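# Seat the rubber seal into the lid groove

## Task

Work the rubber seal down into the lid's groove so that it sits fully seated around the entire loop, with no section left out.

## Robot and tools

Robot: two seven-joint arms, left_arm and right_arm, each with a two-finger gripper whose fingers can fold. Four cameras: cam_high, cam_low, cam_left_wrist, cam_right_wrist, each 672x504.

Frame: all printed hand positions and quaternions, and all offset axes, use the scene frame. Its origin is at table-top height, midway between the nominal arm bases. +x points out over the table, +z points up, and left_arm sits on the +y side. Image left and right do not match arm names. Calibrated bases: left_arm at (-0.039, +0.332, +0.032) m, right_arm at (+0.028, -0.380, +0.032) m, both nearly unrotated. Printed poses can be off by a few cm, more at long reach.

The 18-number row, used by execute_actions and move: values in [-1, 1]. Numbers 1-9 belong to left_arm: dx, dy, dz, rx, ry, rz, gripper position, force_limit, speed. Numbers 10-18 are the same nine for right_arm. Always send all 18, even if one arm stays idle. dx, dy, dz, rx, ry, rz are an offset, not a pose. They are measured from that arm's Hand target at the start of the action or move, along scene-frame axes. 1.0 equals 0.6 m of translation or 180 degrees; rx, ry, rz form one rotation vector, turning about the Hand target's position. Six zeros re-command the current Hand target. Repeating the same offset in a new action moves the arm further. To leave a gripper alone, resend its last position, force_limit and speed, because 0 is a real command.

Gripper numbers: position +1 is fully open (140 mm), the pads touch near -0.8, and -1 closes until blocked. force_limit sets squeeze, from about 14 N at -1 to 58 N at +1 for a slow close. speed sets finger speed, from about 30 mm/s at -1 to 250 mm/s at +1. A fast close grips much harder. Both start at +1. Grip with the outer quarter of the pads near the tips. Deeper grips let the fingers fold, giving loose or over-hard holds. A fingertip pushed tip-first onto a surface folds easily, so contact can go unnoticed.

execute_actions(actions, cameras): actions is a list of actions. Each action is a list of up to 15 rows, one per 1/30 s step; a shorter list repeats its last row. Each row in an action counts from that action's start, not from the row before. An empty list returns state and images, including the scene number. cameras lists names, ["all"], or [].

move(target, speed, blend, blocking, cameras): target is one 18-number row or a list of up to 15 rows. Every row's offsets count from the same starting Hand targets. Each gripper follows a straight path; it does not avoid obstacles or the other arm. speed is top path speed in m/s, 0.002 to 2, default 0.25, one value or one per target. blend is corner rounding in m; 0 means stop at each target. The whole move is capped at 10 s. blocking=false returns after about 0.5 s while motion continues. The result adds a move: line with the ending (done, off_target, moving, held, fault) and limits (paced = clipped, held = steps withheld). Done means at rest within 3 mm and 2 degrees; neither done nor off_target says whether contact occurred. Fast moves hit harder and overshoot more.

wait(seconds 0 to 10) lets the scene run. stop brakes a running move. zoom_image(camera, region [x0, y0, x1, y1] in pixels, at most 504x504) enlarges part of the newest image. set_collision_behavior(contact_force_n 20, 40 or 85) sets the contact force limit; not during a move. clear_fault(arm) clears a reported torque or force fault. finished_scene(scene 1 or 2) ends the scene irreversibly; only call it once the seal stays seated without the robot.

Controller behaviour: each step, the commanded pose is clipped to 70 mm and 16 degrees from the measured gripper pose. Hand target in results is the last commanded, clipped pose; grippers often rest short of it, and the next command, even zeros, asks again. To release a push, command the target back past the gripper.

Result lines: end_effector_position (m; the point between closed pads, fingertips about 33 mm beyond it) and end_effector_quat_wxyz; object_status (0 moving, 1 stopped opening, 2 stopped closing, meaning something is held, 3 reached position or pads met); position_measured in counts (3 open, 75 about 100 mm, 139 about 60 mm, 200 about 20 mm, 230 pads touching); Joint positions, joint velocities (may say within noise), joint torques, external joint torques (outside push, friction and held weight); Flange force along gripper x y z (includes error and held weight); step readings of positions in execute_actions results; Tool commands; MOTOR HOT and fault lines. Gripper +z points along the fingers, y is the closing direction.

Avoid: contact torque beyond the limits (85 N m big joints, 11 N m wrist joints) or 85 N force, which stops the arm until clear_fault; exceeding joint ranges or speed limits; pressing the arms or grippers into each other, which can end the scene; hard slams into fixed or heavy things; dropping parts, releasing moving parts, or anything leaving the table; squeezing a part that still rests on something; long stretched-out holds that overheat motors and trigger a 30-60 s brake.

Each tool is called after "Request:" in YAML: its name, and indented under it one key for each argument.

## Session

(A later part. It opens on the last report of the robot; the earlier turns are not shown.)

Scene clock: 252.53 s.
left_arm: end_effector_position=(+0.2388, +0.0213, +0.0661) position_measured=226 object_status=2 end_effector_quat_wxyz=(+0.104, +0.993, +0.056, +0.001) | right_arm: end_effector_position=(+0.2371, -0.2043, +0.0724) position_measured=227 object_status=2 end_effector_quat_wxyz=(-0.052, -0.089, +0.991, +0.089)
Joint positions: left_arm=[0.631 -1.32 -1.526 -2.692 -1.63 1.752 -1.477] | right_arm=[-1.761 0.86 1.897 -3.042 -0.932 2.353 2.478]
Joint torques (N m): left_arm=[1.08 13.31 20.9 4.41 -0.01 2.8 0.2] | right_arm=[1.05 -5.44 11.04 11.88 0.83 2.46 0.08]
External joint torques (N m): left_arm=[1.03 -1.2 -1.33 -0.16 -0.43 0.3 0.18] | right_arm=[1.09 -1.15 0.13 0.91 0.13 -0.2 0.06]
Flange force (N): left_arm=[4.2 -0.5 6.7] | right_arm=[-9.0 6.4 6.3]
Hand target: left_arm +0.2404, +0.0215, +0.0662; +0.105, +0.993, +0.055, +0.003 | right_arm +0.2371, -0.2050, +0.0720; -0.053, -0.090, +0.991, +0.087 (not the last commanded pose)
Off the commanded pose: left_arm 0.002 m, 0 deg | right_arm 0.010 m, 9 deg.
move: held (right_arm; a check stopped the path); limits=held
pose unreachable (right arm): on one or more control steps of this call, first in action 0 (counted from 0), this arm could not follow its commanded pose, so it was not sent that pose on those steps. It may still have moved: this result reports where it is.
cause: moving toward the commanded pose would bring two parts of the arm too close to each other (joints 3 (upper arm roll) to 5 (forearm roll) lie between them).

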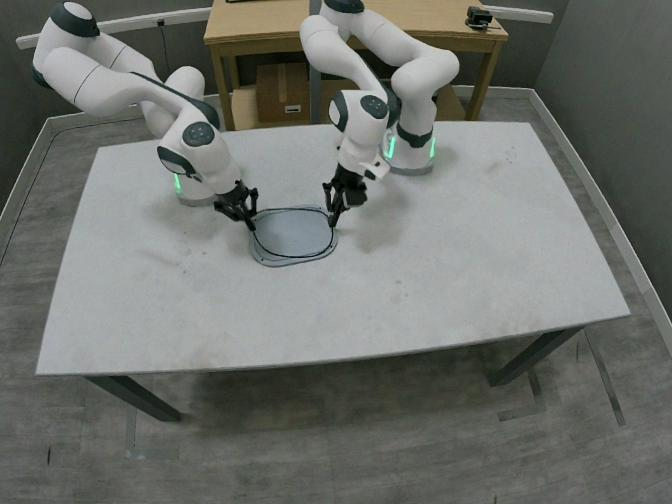

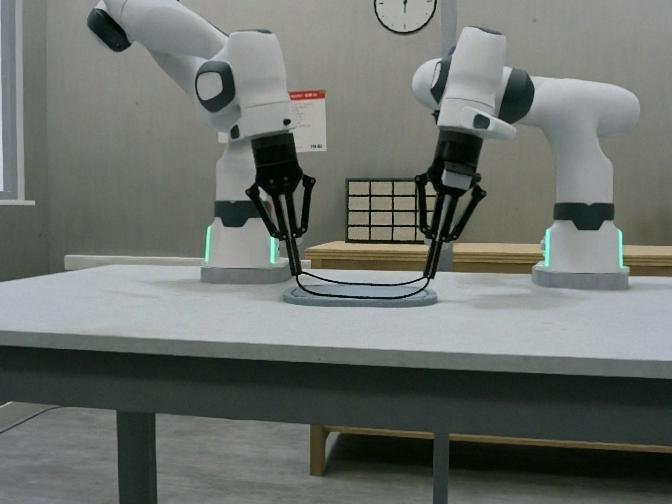

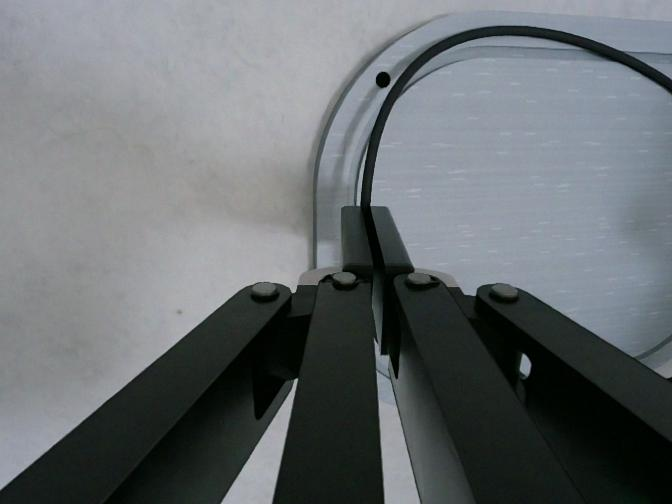

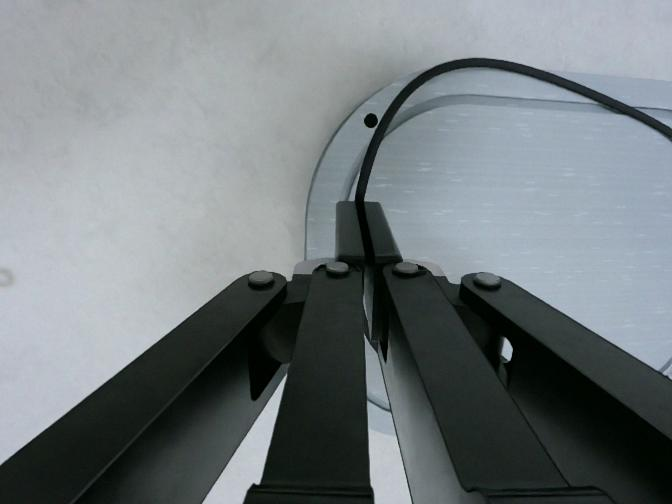

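Request:
move:
  target: [0,0,-0.027,0,0,0,-1,-0.3,-1,0.025,-0.003,-0.033,0,0,0,-1,-0.3,-1]
  speed: 0.04
  cameras: ["all"]

Scene clock: 260.03 s.
left_arm: end_effector_position=(+0.2386, +0.0222, +0.0497) position_measured=226 object_status=2 end_effector_quat_wxyz=(+0.104, +0.993, +0.057, +0.001) | right_arm: end_effector_position=(+0.2505, -0.2071, +0.0523) position_measured=227 object_status=2 end_effector_quat_wxyz=(-0.055, -0.087, +0.991, +0.087)
Joint positions: left_arm=[0.644 -1.321 -1.577 -2.692 -1.676 1.77 -1.465] | right_arm=[-1.662 0.771 1.766 -3 -0.98 2.438 2.478]
Joint velocities: left_arm=[within noise] | right_arm=[0.002 0.001 -0.002 0 -0.002 0.005 0]
Joint torques (N m): left_arm=[1.1 13.19 20.94 3.86 0.02 2.8 0.32] | right_arm=[0.95 -5.82 10.89 10.55 0.27 2.55 -0.01]
External joint torques (N m): left_arm=[1.21 -1.61 -1.32 0.09 -0.39 0.32 0.3] | right_arm=[1 -1.19 -0.31 0.93 -0.33 -0.09 -0.03]
Flange force (N): left_arm=[5.7 -0.2 7.1] | right_arm=[-9.1 4.5 11.1]
Hand target: left_arm +0.2404, +0.0215, +0.0500; +0.105, +0.993, +0.055, +0.003 | right_arm +0.2521, -0.2068, +0.0522; -0.053, -0.090, +0.991, +0.087
Off the commanded pose: left_arm 0.002 m, 0 deg | right_arm 0.002 m, 0 deg.
move: done

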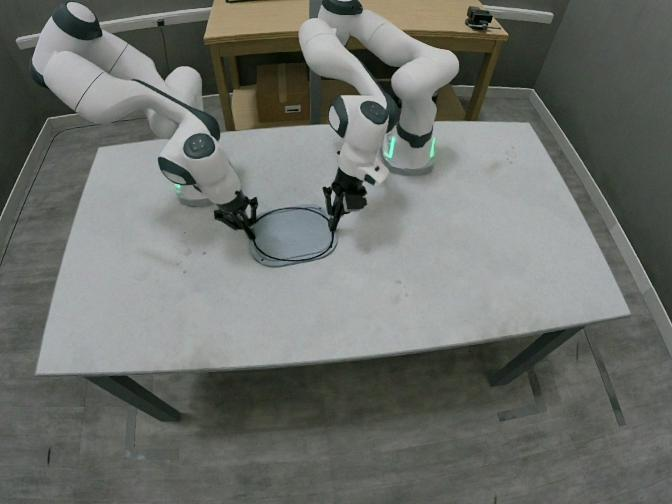

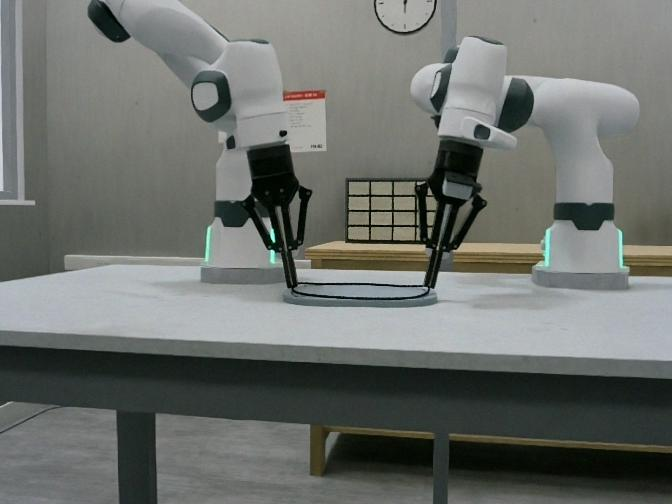

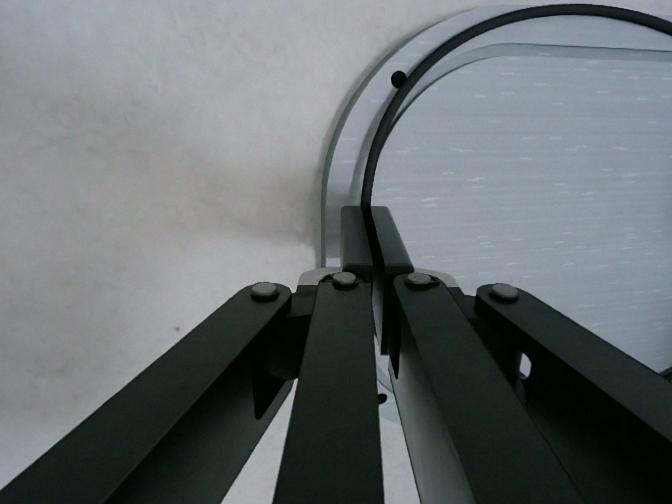

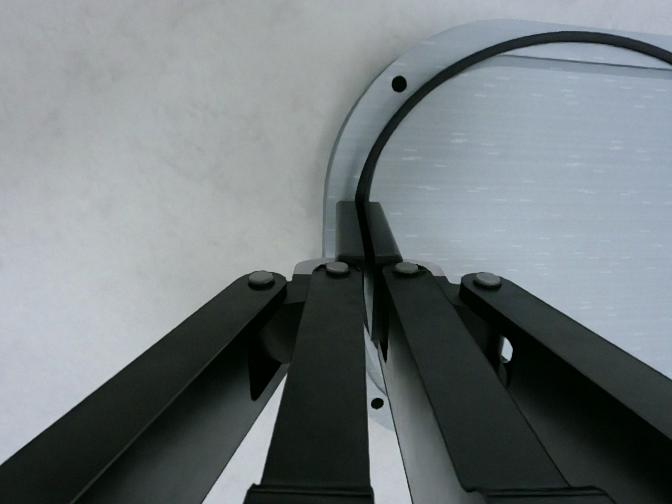

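Request:
move:
  target: [0,0,-0.007,0,0,0,-1,-0.3,-1,0.002,0,-0.007,0,0,0,-1,-0.3,-1]
  speed: 0.03
  cameras: ["all"]

Request:
zoom_image:
  camera: "cam_low"
  region: [270, 240, 450, 330]

Scene clock: 265.47 s.
left_arm: end_effector_position=(+0.2386, +0.0224, +0.0477) position_measured=226 object_status=2 end_effector_quat_wxyz=(+0.103, +0.993, +0.057, +0.000) | right_arm: end_effector_position=(+0.2509, -0.2070, +0.0511) position_measured=227 object_status=2 end_effector_quat_wxyz=(-0.055, -0.088, +0.991, +0.087)
Joint positions: left_arm=[0.646 -1.321 -1.583 -2.692 -1.682 1.772 -1.464] | right_arm=[-1.657 0.766 1.759 -2.998 -0.983 2.443 2.478]
Joint velocities: left_arm=[within noise] | right_arm=[0.002 -0.001 -0.001 0.001 -0.002 0.003 -0.001]
Joint torques (N m): left_arm=[1.16 13.28 21.05 3.9 -0.07 2.81 0.18] | right_arm=[1.23 -5.9 10.44 10.63 0.28 2.58 0.03]
External joint torques (N m): left_arm=[1.16 -1.59 -1.25 0.33 -0.49 0.32 0.16] | right_arm=[1.29 -1.22 -0.75 1.07 -0.31 -0.06 0.01]
Flange force (N): left_arm=[5.7 0.5 7.2] | right_arm=[-12.0 5.6 15.0]
Hand target: left_arm +0.2404, +0.0215, +0.0481; +0.105, +0.993, +0.055, +0.003 (not the last commanded pose) | right_arm +0.2524, -0.2069, +0.0510; -0.053, -0.090, +0.991, +0.087 (not the last commanded pose)
Off the commanded pose: left_arm 0.003 m, 0 deg | right_arm 0.004 m, 0 deg.
move: held (right_arm; a check stopped the path); limits=held
pose unreachable (right arm): on one or more control steps of this call, first in action 0 (counted from 0), this arm could not follow its commanded pose, so it was not sent that pose on those steps. It may still have moved: this result reports where it is.
cause: moving toward the commanded pose would bring two parts of the arm too close to each other (joints 3 (upper arm roll) to 5 (forearm roll) lie between them).

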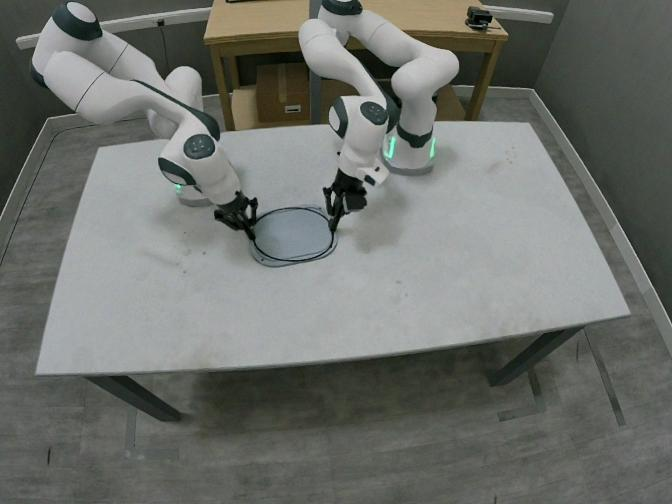

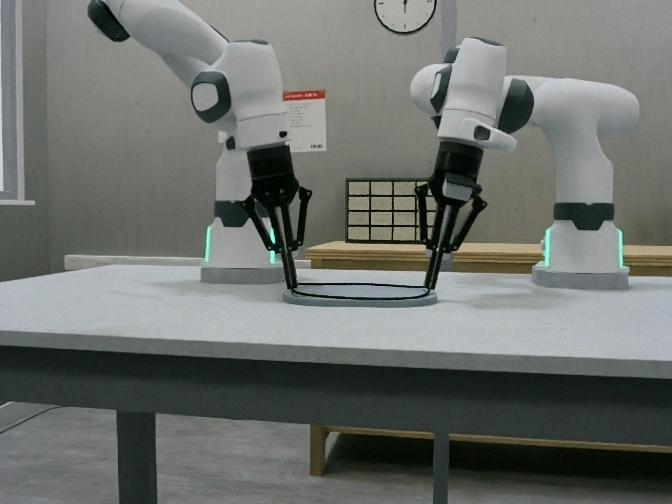

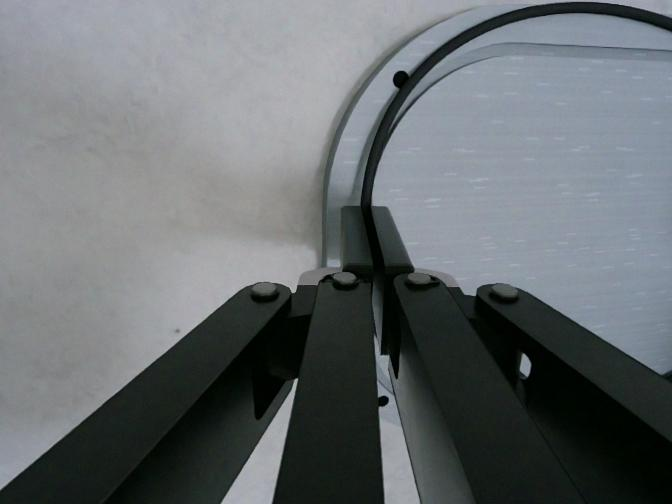

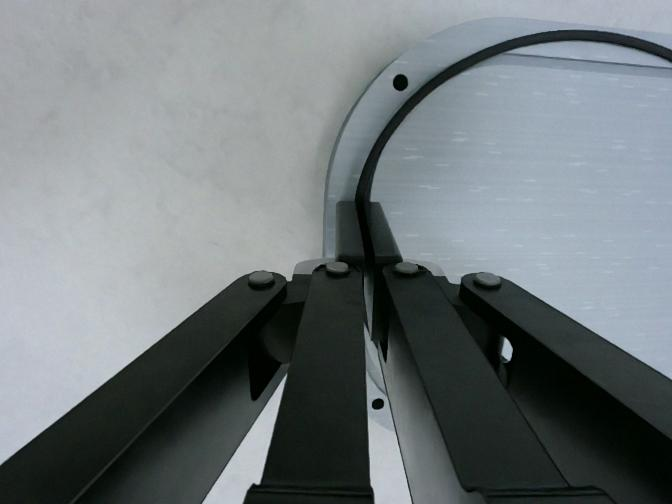

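Scaled by 2.800 from the camera's 672x504 image, which has a finer 960x720 frame.

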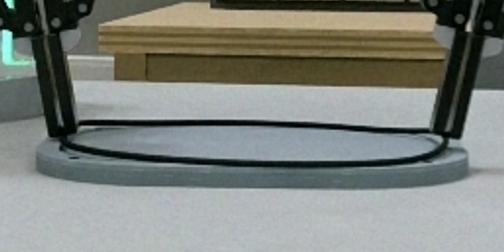

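Request:
move:
  target:
    - [0,0,0.002,0,0,0,-0.6,-1,-1,0,0,0.002,0,0,0,-0.6,-1,-1]
    - [0,0.02,0.12,0,0,0,-0.6,-1,-1,0.02,-0.02,0.12,0,0,0,-0.6,-1,-1]
    - [0.02,0.03,0.35,0.083,0,-0.035,-1,-1,0,0.15,-0.35,0.40,0,0,0,-0.6,-1,-1]
  speed: [0.03,0.05,0.15]
  cameras: ["all"]

Request:
zoom_image:
  camera: "cam_high"
  region: [230, 190, 360, 280]

Scene clock: 279.03 s.
left_arm: end_effector_position=(+0.2524, +0.0385, +0.2575) position_measured=233 object_status=3 end_effector_quat_wxyz=(-0.024, +1.000, -0.003, +0.005) | right_arm: end_effector_position=(+0.3427, -0.4161, +0.2909) position_measured=205 object_status=3 end_effector_quat_wxyz=(-0.052, -0.086, +0.991, +0.088)
Joint positions: left_arm=[0.708 -1.294 -1.095 -2.355 -0.99 1.462 -1.545] | right_arm=[-2.04 1.251 2.207 -2.469 -0.67 1.454 1.98]
Joint torques (N m): left_arm=[1.08 15.53 23.34 11.79 1.49 2.53 -0.26] | right_arm=[0.6 -12.91 19.63 15.58 1.58 2.02 -0.13]
External joint torques (N m): left_arm=[1.08 -1.04 -0.47 0.3 0.49 -0.11 -0.26] | right_arm=[0.61 0.02 -0.02 0.81 0.16 -0.36 -0.15]
Flange force (N): left_arm=[2.3 1.4 -0.5] | right_arm=[-2.5 -0.5 -3.2]
Hand target: left_arm +0.2524, +0.0395, +0.2581; -0.025, +1.000, +0.000, +0.004 | right_arm +0.3424, -0.4169, +0.2910; -0.053, -0.090, +0.991, +0.087
Off the commanded pose: left_arm 0.001 m, 0 deg | right_arm 0.001 m, 0 deg.
move: done

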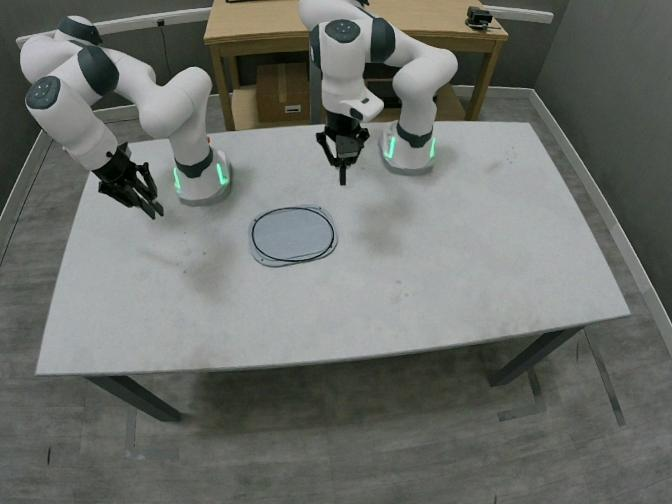

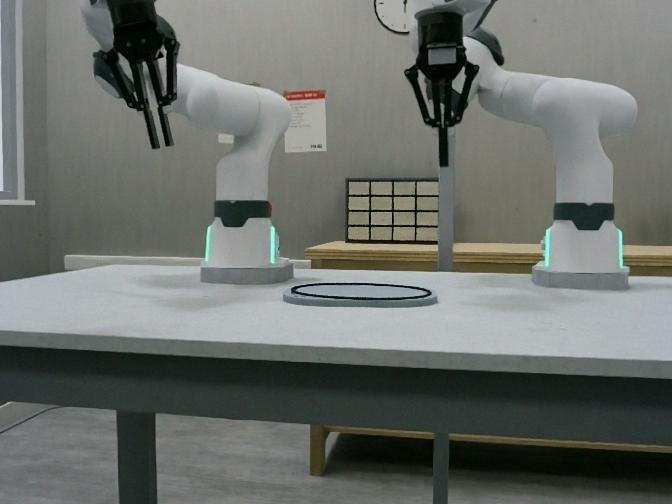

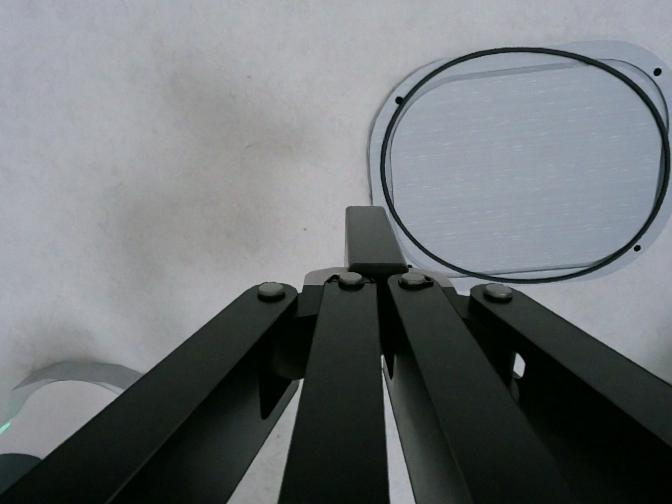

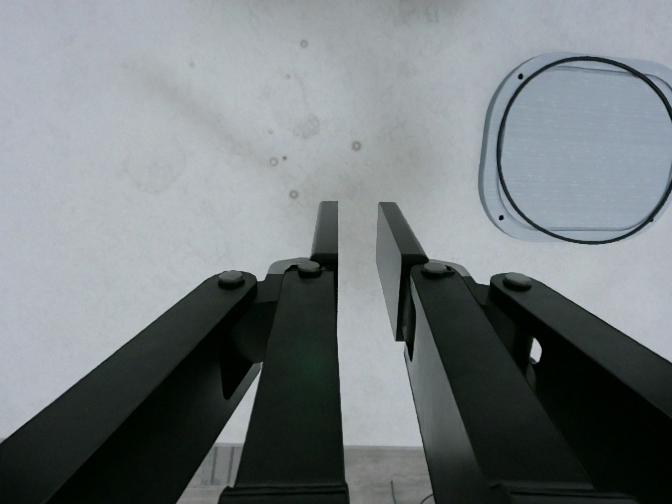

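Scaled by 3.877 from the camera's 672x504 image, which has a finer 960x720 frame.

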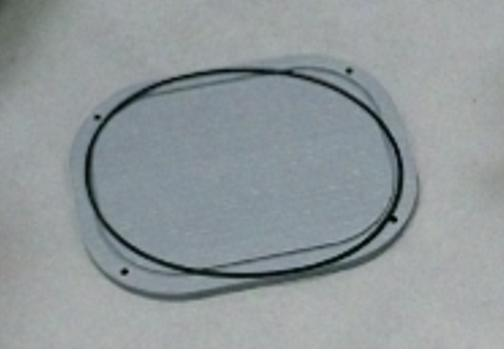

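Request:
move:
  target: [-0.105,-0.255,0.0,0.0,0,0,-1,1,0,0,0,0,0,0,0,-1,-1,-1]
  speed: 0.15
  cameras: ["cam_high","cam_left_wrist"]

Request:
zoom_image:
  camera: "cam_left_wrist"
  region: [140, 0, 560, 300]

Scene clock: 290.43 s.
left_arm: end_effector_position=(+0.1901, -0.1124, +0.2583) position_measured=233 object_status=3 end_effector_quat_wxyz=(-0.026, +1.000, -0.003, +0.005) | right_arm: end_effector_position=(+0.3427, -0.4161, +0.2909) position_measured=230 object_status=3 end_effector_quat_wxyz=(-0.052, -0.086, +0.991, +0.088)
Joint positions: left_arm=[0.681 -1.332 -1.197 -2.064 -1.122 1.363 -1.871] | right_arm=[-2.04 1.251 2.207 -2.469 -0.67 1.454 1.979]
Joint velocities: left_arm=[0 0.001 0 -0.001 0 -0.001 -0.005] | right_arm=[within noise]
Joint torques (N m): left_arm=[0.87 22.77 26.57 8.26 0.76 2.52 -0.27] | right_arm=[0.5 -13.08 19.66 15.7 1.57 2.03 -0.19]
External joint torques (N m): left_arm=[0.98 -1.03 -1.36 0.12 -0.27 -0.08 -0.26] | right_arm=[0.54 -0.16 0.02 0.9 0.16 -0.35 -0.21]
Flange force (N): left_arm=[2.5 3.5 2.5] | right_arm=[-2.8 -0.7 -3.6]
Hand target: left_arm +0.1894, -0.1135, +0.2581; -0.025, +1.000, +0.000, +0.004 | right_arm +0.3424, -0.4169, +0.2910; -0.053, -0.090, +0.991, +0.087
Off the commanded pose: left_arm 0.001 m, 0 deg | right_arm 0.001 m, 0 deg.
move: done
Images, in order (width x height): cam_high 672x504, cam_left_wrist 672x504.

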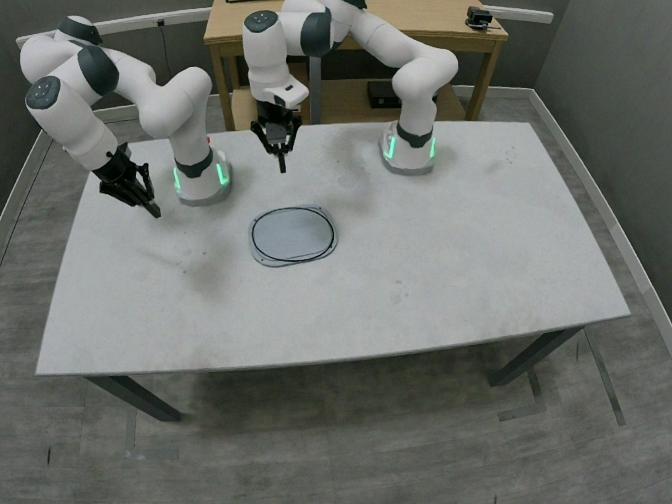

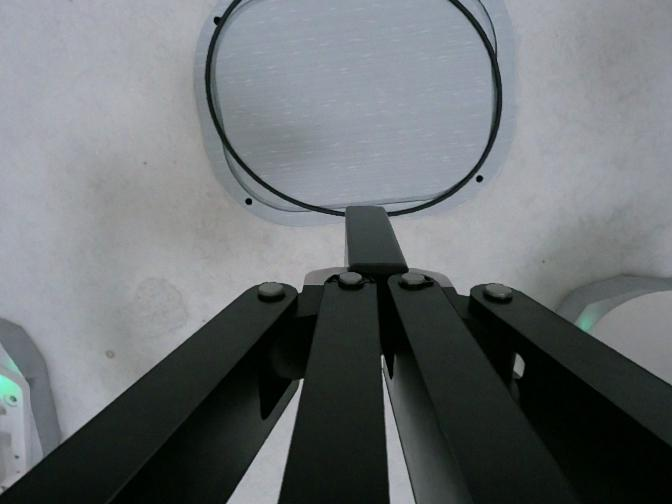

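Scaled by 1.200 from the camera's 672x504 image, which has a finer 960x720 frame.

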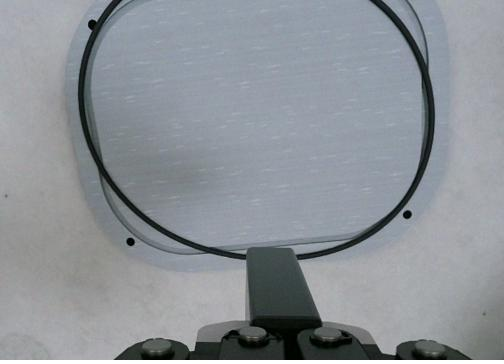

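Request:
move:
  target: [0.084,0.216,-0.333,-0.016,0,0,-1,1,0,0,0,0,0,0,0,-1,-1,-1]
  speed: 0.15
  cameras: ["cam_low","cam_left_wrist"]

Request:
zoom_image:
  camera: "cam_low"
  region: [270, 240, 450, 330]

Scene clock: 312.23 s.
left_arm: end_effector_position=(+0.2385, +0.0161, +0.0583) position_measured=233 object_status=3 end_effector_quat_wxyz=(-0.002, +1.000, +0.002, +0.003) | right_arm: end_effector_position=(+0.3427, -0.4161, +0.2909) position_measured=230 object_status=3 end_effector_quat_wxyz=(-0.052, -0.086, +0.991, +0.088)
Joint positions: left_arm=[0.66 -1.45 -1.555 -2.535 -1.486 1.667 -1.53] | right_arm=[-2.04 1.251 2.207 -2.469 -0.67 1.454 1.979]
Joint velocities: left_arm=[-0.002 0.001 0.001 0.002 0 0 0.006] | right_arm=[within noise]
Joint torques (N m): left_arm=[1.1 16.27 23.85 1.9 0.47 2.97 0.16] | right_arm=[0.55 -13 19.68 15.66 1.59 2.04 -0.21]
External joint torques (N m): left_arm=[1.05 -1.18 -1.52 -0.48 -0.41 0.31 0.16] | right_arm=[0.52 0 0.04 0.98 0.17 -0.33 -0.23]
Flange force (N): left_arm=[3.2 -0.5 6.2] | right_arm=[-2.6 -0.8 -3.6]
Hand target: left_arm +0.2398, +0.0161, +0.0583; +0.000, +1.000, +0.000, +0.004 | right_arm +0.3424, -0.4169, +0.2910; -0.053, -0.090, +0.991, +0.087
Off the commanded pose: left_arm 0.001 m, 0 deg | right_arm 0.001 m, 0 deg.
move: done
Images, in order (width x height): cam_low 672x504, cam_left_wrist 672x504.

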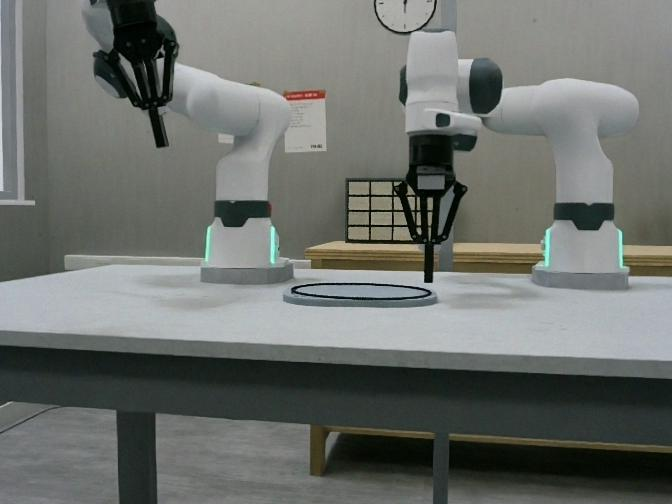

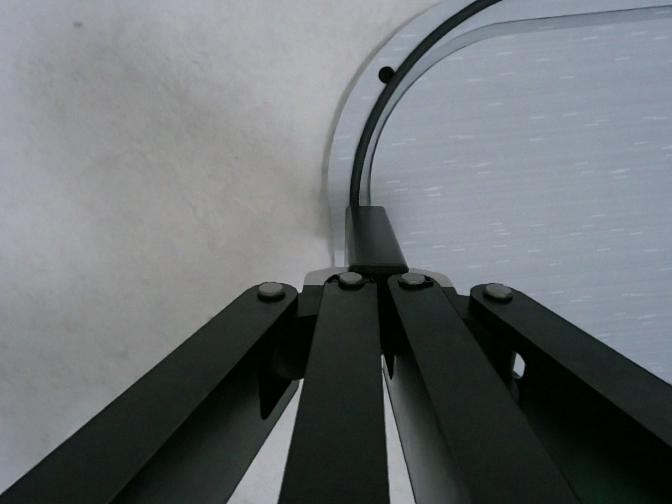

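Scaled by 2.800 from the camera's 672x504 image, which has a finer 960x720 frame.

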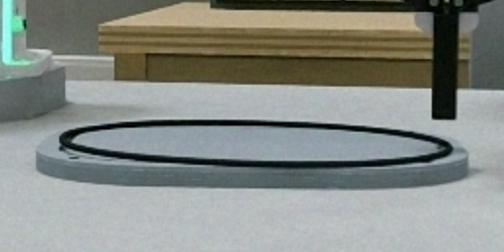

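Request:
move:
  target:
    - [-0.02,0,0,0,0,0,-1,1,0,0,0,0,0,0,0,-1,-1,-1]
    - [-0.02,0,-0.035,0,0,0,-1,1,0,0,0,0,0,0,0,-1,-1,-1]
  speed: 0.04
  cameras: ["cam_low","cam_left_wrist"]

Request:
zoom_image:
  camera: "cam_low"
  region: [270, 240, 450, 330]

Scene clock: 319.53 s.
left_arm: end_effector_position=(+0.2267, +0.0111, +0.0422) position_measured=233 object_status=3 end_effector_quat_wxyz=(+0.006, +1.000, -0.003, +0.004) | right_arm: end_effector_position=(+0.3427, -0.4161, +0.2909) position_measured=230 object_status=3 end_effector_quat_wxyz=(-0.052, -0.086, +0.991, +0.088)
Joint positions: left_arm=[0.621 -1.457 -1.596 -2.558 -1.541 1.688 -1.535] | right_arm=[-2.04 1.251 2.207 -2.469 -0.67 1.454 1.979]
Joint torques (N m): left_arm=[2.71 14.02 16.02 -0.03 1.1 3.34 -0.11] | right_arm=[0.5 -13 19.63 15.59 1.57 2.05 -0.24]
External joint torques (N m): left_arm=[2.72 -3.2 -8.97 -1.56 0.26 0.69 -0.11] | right_arm=[0.48 -0.03 0.02 0.86 0.16 -0.33 -0.27]
Flange force (N): left_arm=[7.5 -0.8 26.7] | right_arm=[-2.3 -0.8 -3.3]
Hand target: left_arm +0.2278, +0.0161, +0.0373; +0.000, +1.000, +0.000, +0.004 | right_arm +0.3424, -0.4169, +0.2910; -0.053, -0.090, +0.991, +0.087
Off the commanded pose: left_arm 0.007 m, 1 deg | right_arm 0.001 m, 0 deg.
move: off_target (left_arm)
Images, in order (width x height): cam_low 672x504, cam_left_wrist 672x504.

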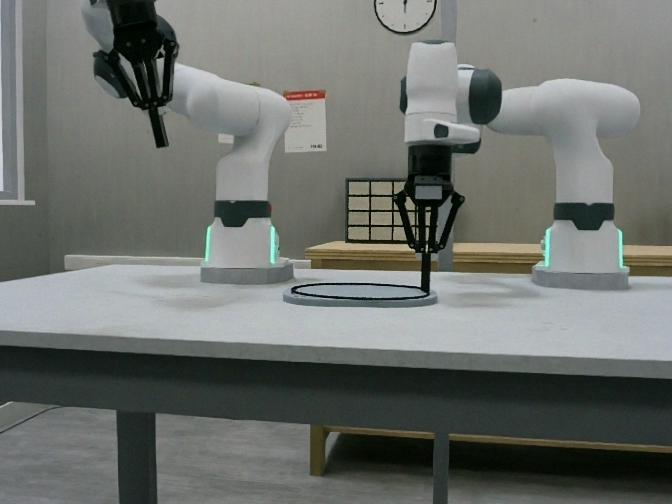

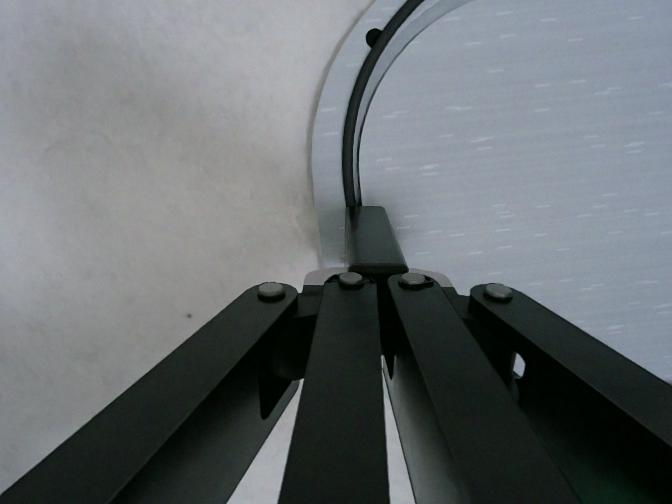

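Scaled by 2.800 from the camera's 672x504 image, which has a finer 960x720 frame.

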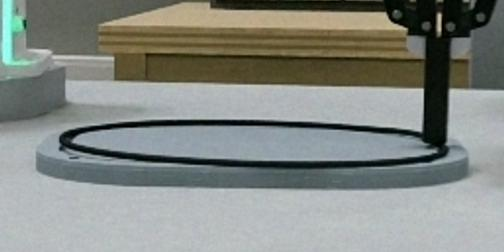

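Request:
move:
  target:
    - [0,0,0.03,0,0,0,-1,1,0,0,0,0,0,0,0,-1,-1,-1]
    - [0.03,0.008,0.015,0,0,0,-1,1,0,0,0,0,0,0,0,-1,-1,-1]
  speed: 0.06
  cameras: ["cam_low","cam_left_wrist"]

Request:
zoom_image:
  camera: "cam_left_wrist"
  region: [270, 60, 470, 280]

Scene clock: 325.80 s.
left_arm: end_effector_position=(+0.2445, +0.0221, +0.0462) position_measured=233 object_status=3 end_effector_quat_wxyz=(-0.002, +1.000, +0.003, +0.003) | right_arm: end_effector_position=(+0.3427, -0.4161, +0.2909) position_measured=230 object_status=3 end_effector_quat_wxyz=(-0.052, -0.086, +0.991, +0.088)
Joint positions: left_arm=[0.683 -1.458 -1.587 -2.536 -1.516 1.679 -1.509] | right_arm=[-2.04 1.251 2.207 -2.469 -0.67 1.454 1.979]
Joint velocities: left_arm=[-0.001 0 -0.001 0.001 0 0 0.007] | right_arm=[within noise]
Joint torques (N m): left_arm=[1.1 16.41 23.85 2 0.47 2.97 0.2] | right_arm=[0.49 -13.08 19.72 15.66 1.59 2.04 -0.17]
External joint torques (N m): left_arm=[1.06 -1.12 -1.45 0.28 -0.4 0.32 0.2] | right_arm=[0.5 -0.1 0.07 0.95 0.17 -0.33 -0.19]
Flange force (N): left_arm=[4.8 1.0 6.1] | right_arm=[-2.6 -0.6 -3.7]
Hand target: left_arm +0.2458, +0.0209, +0.0463; +0.000, +1.000, +0.000, +0.004 | right_arm +0.3424, -0.4169, +0.2910; -0.053, -0.090, +0.991, +0.087
Off the commanded pose: left_arm 0.002 m, 0 deg | right_arm 0.001 m, 0 deg.
move: done
Images, in order (width x height): cam_low 672x504, cam_left_wrist 672x504.

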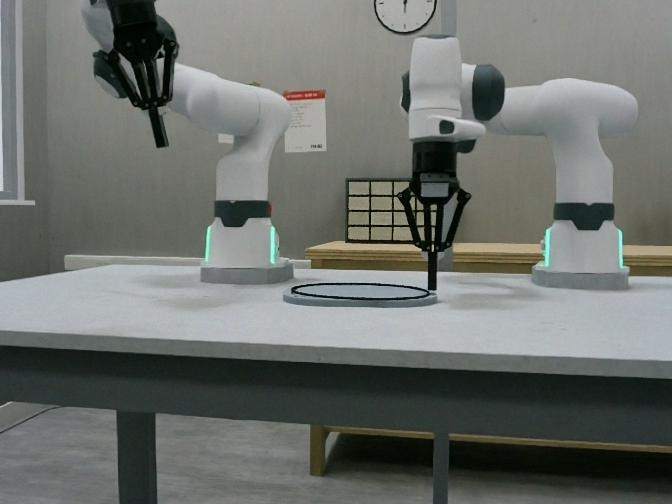

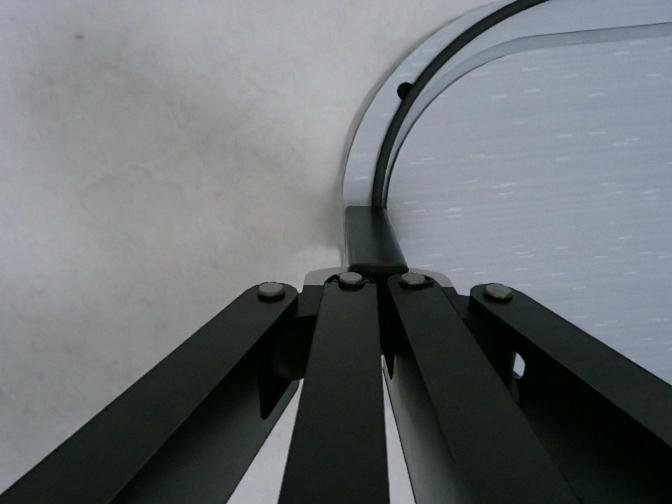

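Scaled by 2.291 from the camera's 672x504 image, which has a finer 960x720 frame.

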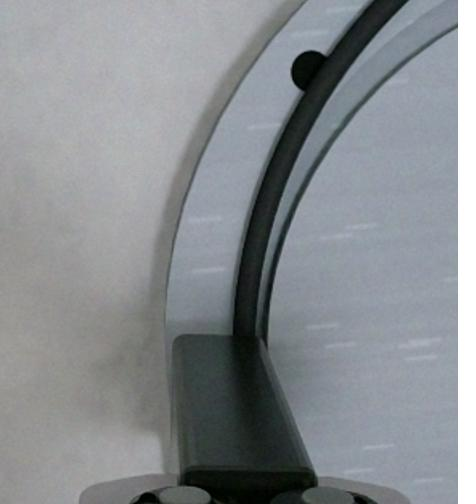

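Request:
move:
  target:
    - [0,0.003,-0.008,0,0,0,-1,1,0,0,0,0,0,0,0,-1,-1,-1]
    - [0,-0.02,-0.01,0,0,0,-1,1,0,0,0,0,0,0,0,-1,-1,-1]
    - [0,-0.015,-0.025,0,0,0,-1,1,0,0,0,0,0,0,0,-1,-1,-1]
    - [0,-0.015,0.02,0,0,0,-1,1,0,0,0,0,0,0,0,-1,-1,-1]
    - [-0.1,-0.01,0.06,0,0,0,-1,1,0,0,0,0,0,0,0,-1,-1,-1]
  speed: 0.04
  cameras: ["cam_low","cam_left_wrist"]

Request:
zoom_image:
  camera: "cam_left_wrist"
  region: [270, 30, 500, 260]

Scene clock: 338.97 s.
left_arm: end_effector_position=(+0.1864, +0.0135, +0.0821) position_measured=233 object_status=3 end_effector_quat_wxyz=(+0.002, +1.000, -0.003, +0.005) | right_arm: end_effector_position=(+0.3427, -0.4161, +0.2909) position_measured=230 object_status=3 end_effector_quat_wxyz=(-0.052, -0.086, +0.991, +0.088)
Joint positions: left_arm=[0.463 -1.459 -1.474 -2.631 -1.436 1.631 -1.616] | right_arm=[-2.04 1.251 2.207 -2.469 -0.67 1.454 1.979]
Joint velocities: left_arm=[0 0 0 0 0 -0.001 -0.006] | right_arm=[within noise]
Joint torques (N m): left_arm=[-0.03 14.23 22.89 3.15 1.52 2.55 -0.18] | right_arm=[0.53 -13.04 19.67 15.62 1.59 2.04 -0.2]
External joint torques (N m): left_arm=[0 -1.39 -0.68 -0.46 0.66 -0.11 -0.18] | right_arm=[0.61 -0.08 0.04 0.81 0.18 -0.34 -0.22]
Flange force (N): left_arm=[-1.5 -0.8 0.4] | right_arm=[-2.6 -0.5 -3.4]
Hand target: left_arm +0.1858, +0.0149, +0.0823; +0.000, +1.000, +0.000, +0.004 | right_arm +0.3424, -0.4169, +0.2910; -0.053, -0.090, +0.991, +0.087
Off the commanded pose: left_arm 0.002 m, 0 deg | right_arm 0.001 m, 0 deg.
move: done
Images, in order (width x height): cam_low 672x504, cam_left_wrist 672x504.

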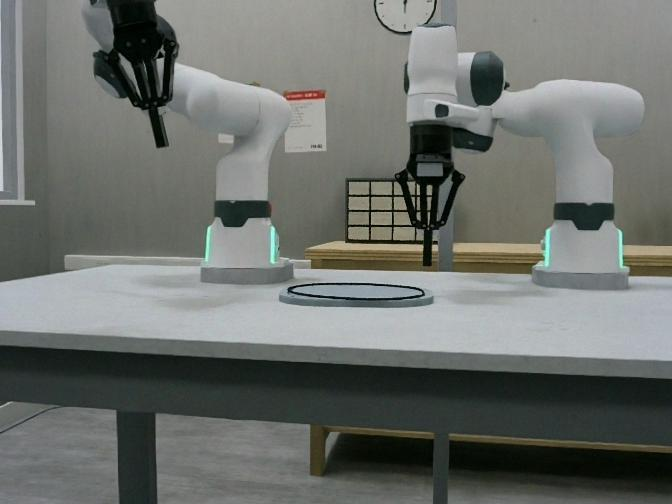

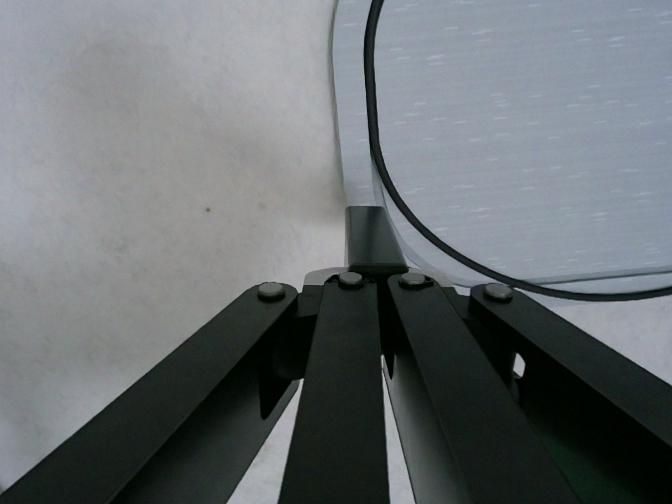

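Scaled by 2.191 from the camera's 672x504 image, which has a finer 960x720 frame.

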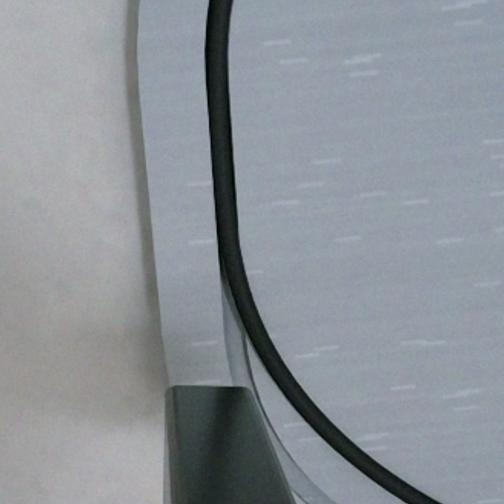

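Request:
move:
  target: [0.007,-0.22,0.293,0,0,0,-1,1,0,0,0,0,0,0,0,-1,-1,-1]
  speed: 0.2
  cameras: ["cam_high","cam_left_wrist"]

Request:
zoom_image:
  camera: "cam_left_wrist"
  region: [170, 0, 510, 240]

Request:
zoom_image:
  camera: "cam_high"
  region: [230, 190, 360, 280]

Scene clock: 346.70 s.
left_arm: end_effector_position=(+0.1896, -0.1182, +0.2577) position_measured=233 object_status=3 end_effector_quat_wxyz=(+0.002, +1.000, -0.004, +0.004) | right_arm: end_effector_position=(+0.3427, -0.4161, +0.2909) position_measured=230 object_status=3 end_effector_quat_wxyz=(-0.052, -0.086, +0.991, +0.088)
Joint positions: left_arm=[0.66 -1.325 -1.19 -2.104 -1.161 1.392 -1.861] | right_arm=[-2.04 1.251 2.207 -2.469 -0.67 1.454 1.979]
Joint velocities: left_arm=[-0.002 -0.001 0 -0.001 0.001 -0.001 -0.005] | right_arm=[within noise]
Joint torques (N m): left_arm=[1.06 21.44 27.01 8.67 1.39 2.55 -0.27] | right_arm=[0.51 -13.02 19.69 15.65 1.58 2.04 -0.13]
External joint torques (N m): left_arm=[1.09 -1.47 -0.67 0.19 0.51 -0.09 -0.27] | right_arm=[0.43 0.03 0.05 0.98 0.16 -0.33 -0.16]
Flange force (N): left_arm=[2.0 2.1 0.7] | right_arm=[-2.3 -0.8 -3.5]
Hand target: left_arm +0.1900, -0.1171, +0.2581; +0.000, +1.000, +0.000, +0.004 | right_arm +0.3424, -0.4169, +0.2910; -0.053, -0.090, +0.991, +0.087
Off the commanded pose: left_arm 0.001 m, 0 deg | right_arm 0.001 m, 0 deg.
move: done
Images, in order (width x height): cam_high 672x504, cam_left_wrist 672x504.

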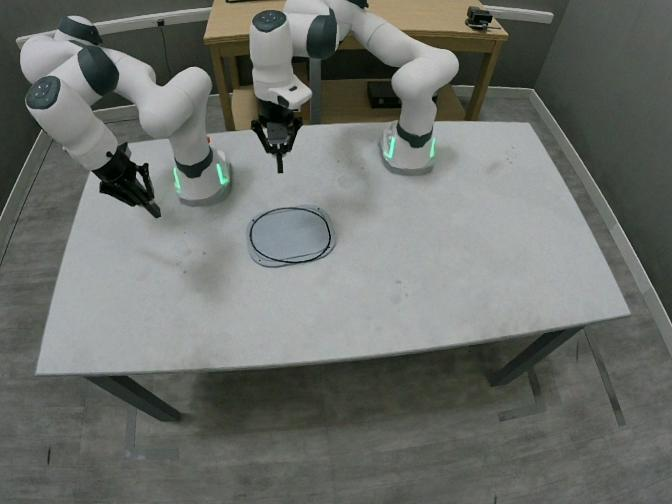

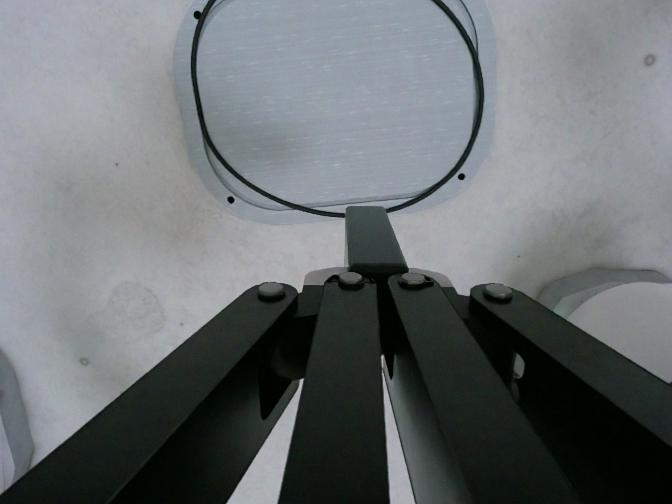

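Scaled by 1.482 from the camera's 672x504 image, which has a finer 960x720 frame.

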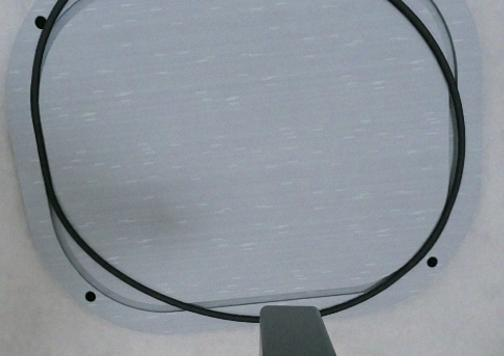

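Scaled by 3.877 from the camera's 672x504 image, which has a finer 960x720 frame.

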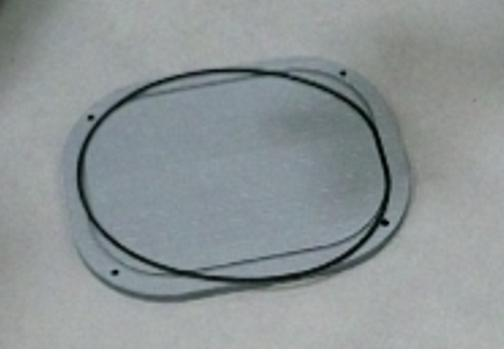

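Request:
move:
  target:
    - [0.0008,0.175,-0.337,0,0,0,-1,1,0,0,0,0,0,0,0,-1,-1,-1]
    - [0.0008,0.175,-0.362,0,0,0,-1,1,0,0,0,0,0,0,0,-1,-1,-1]
    - [-0.006,0.187,-0.362,0,0,0,-1,1,0,0,0,0,0,0,0,-1,-1,-1]
    - [-0.006,0.187,-0.370,0,0,0,-1,1,0,0,0,0,0,0,0,-1,-1,-1]
    - [-0.006,0.187,-0.337,0,0,0,-1,1,0,0,0,0,0,0,0,-1,-1,-1]
  speed: [0.15,0.04,0.03,0.03,0.06]
  cameras: ["cam_left_wrist","cam_low"]

Request:
zoom_image:
  camera: "cam_low"
  region: [270, 240, 450, 330]

Scene clock: 374.27 s.
left_arm: end_effector_position=(+0.1879, -0.0059, +0.0558) position_measured=233 object_status=3 end_effector_quat_wxyz=(+0.001, +1.000, +0.002, +0.006) | right_arm: end_effector_position=(+0.3427, -0.4161, +0.2909) position_measured=230 object_status=3 end_effector_quat_wxyz=(-0.052, -0.086, +0.991, +0.088)
Joint positions: left_arm=[0.488 -1.486 -1.555 -2.584 -1.514 1.647 -1.651] | right_arm=[-2.04 1.251 2.207 -2.469 -0.67 1.454 1.979]
Joint velocities: left_arm=[-0.001 0.001 -0.001 0 0.001 -0.004 0] | right_arm=[within noise]
Joint torques (N m): left_arm=[0 16.01 23.84 1.31 1.49 2.54 0.09] | right_arm=[0.5 -13.04 19.63 15.56 1.57 2.04 -0.18]
External joint torques (N m): left_arm=[0.07 -0.72 -0.73 -0.45 0.62 -0.12 0.09] | right_arm=[0.55 -0.09 0 0.8 0.16 -0.34 -0.2]
Flange force (N): left_arm=[-0.3 -1.1 0.5] | right_arm=[-2.5 -0.6 -3.2]
Hand target: left_arm +0.1864, -0.0049, +0.0559; +0.000, +1.000, +0.000, +0.004 | right_arm +0.3424, -0.4169, +0.2910; -0.053, -0.090, +0.991, +0.087
Off the commanded pose: left_arm 0.002 m, 0 deg | right_arm 0.001 m, 0 deg.
move: done
Images, in order (width x height): cam_low 672x504, cam_left_wrist 672x504.

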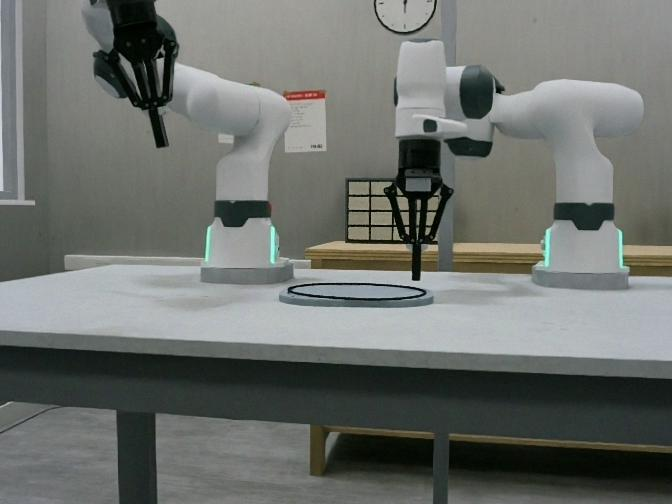

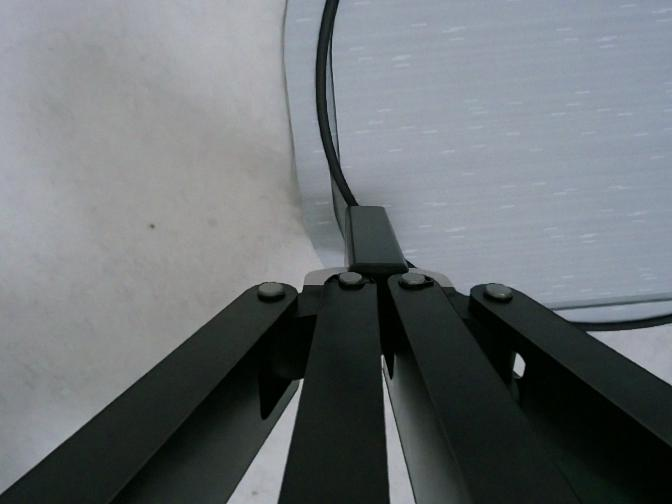

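Scaled by 2.800 from the camera's 672x504 image, which has a finer 960x720 frame.

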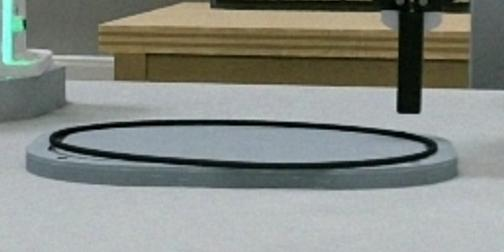

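Request:
zoom_image:
  camera: "cam_left_wrist"
  region: [270, 0, 450, 250]

Scaled by 2.016 from the camera's 672x504 image, which has a finer 960x720 frame.

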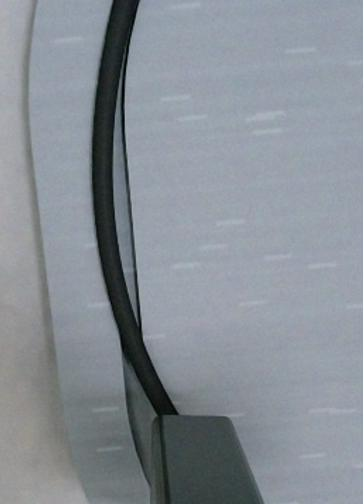

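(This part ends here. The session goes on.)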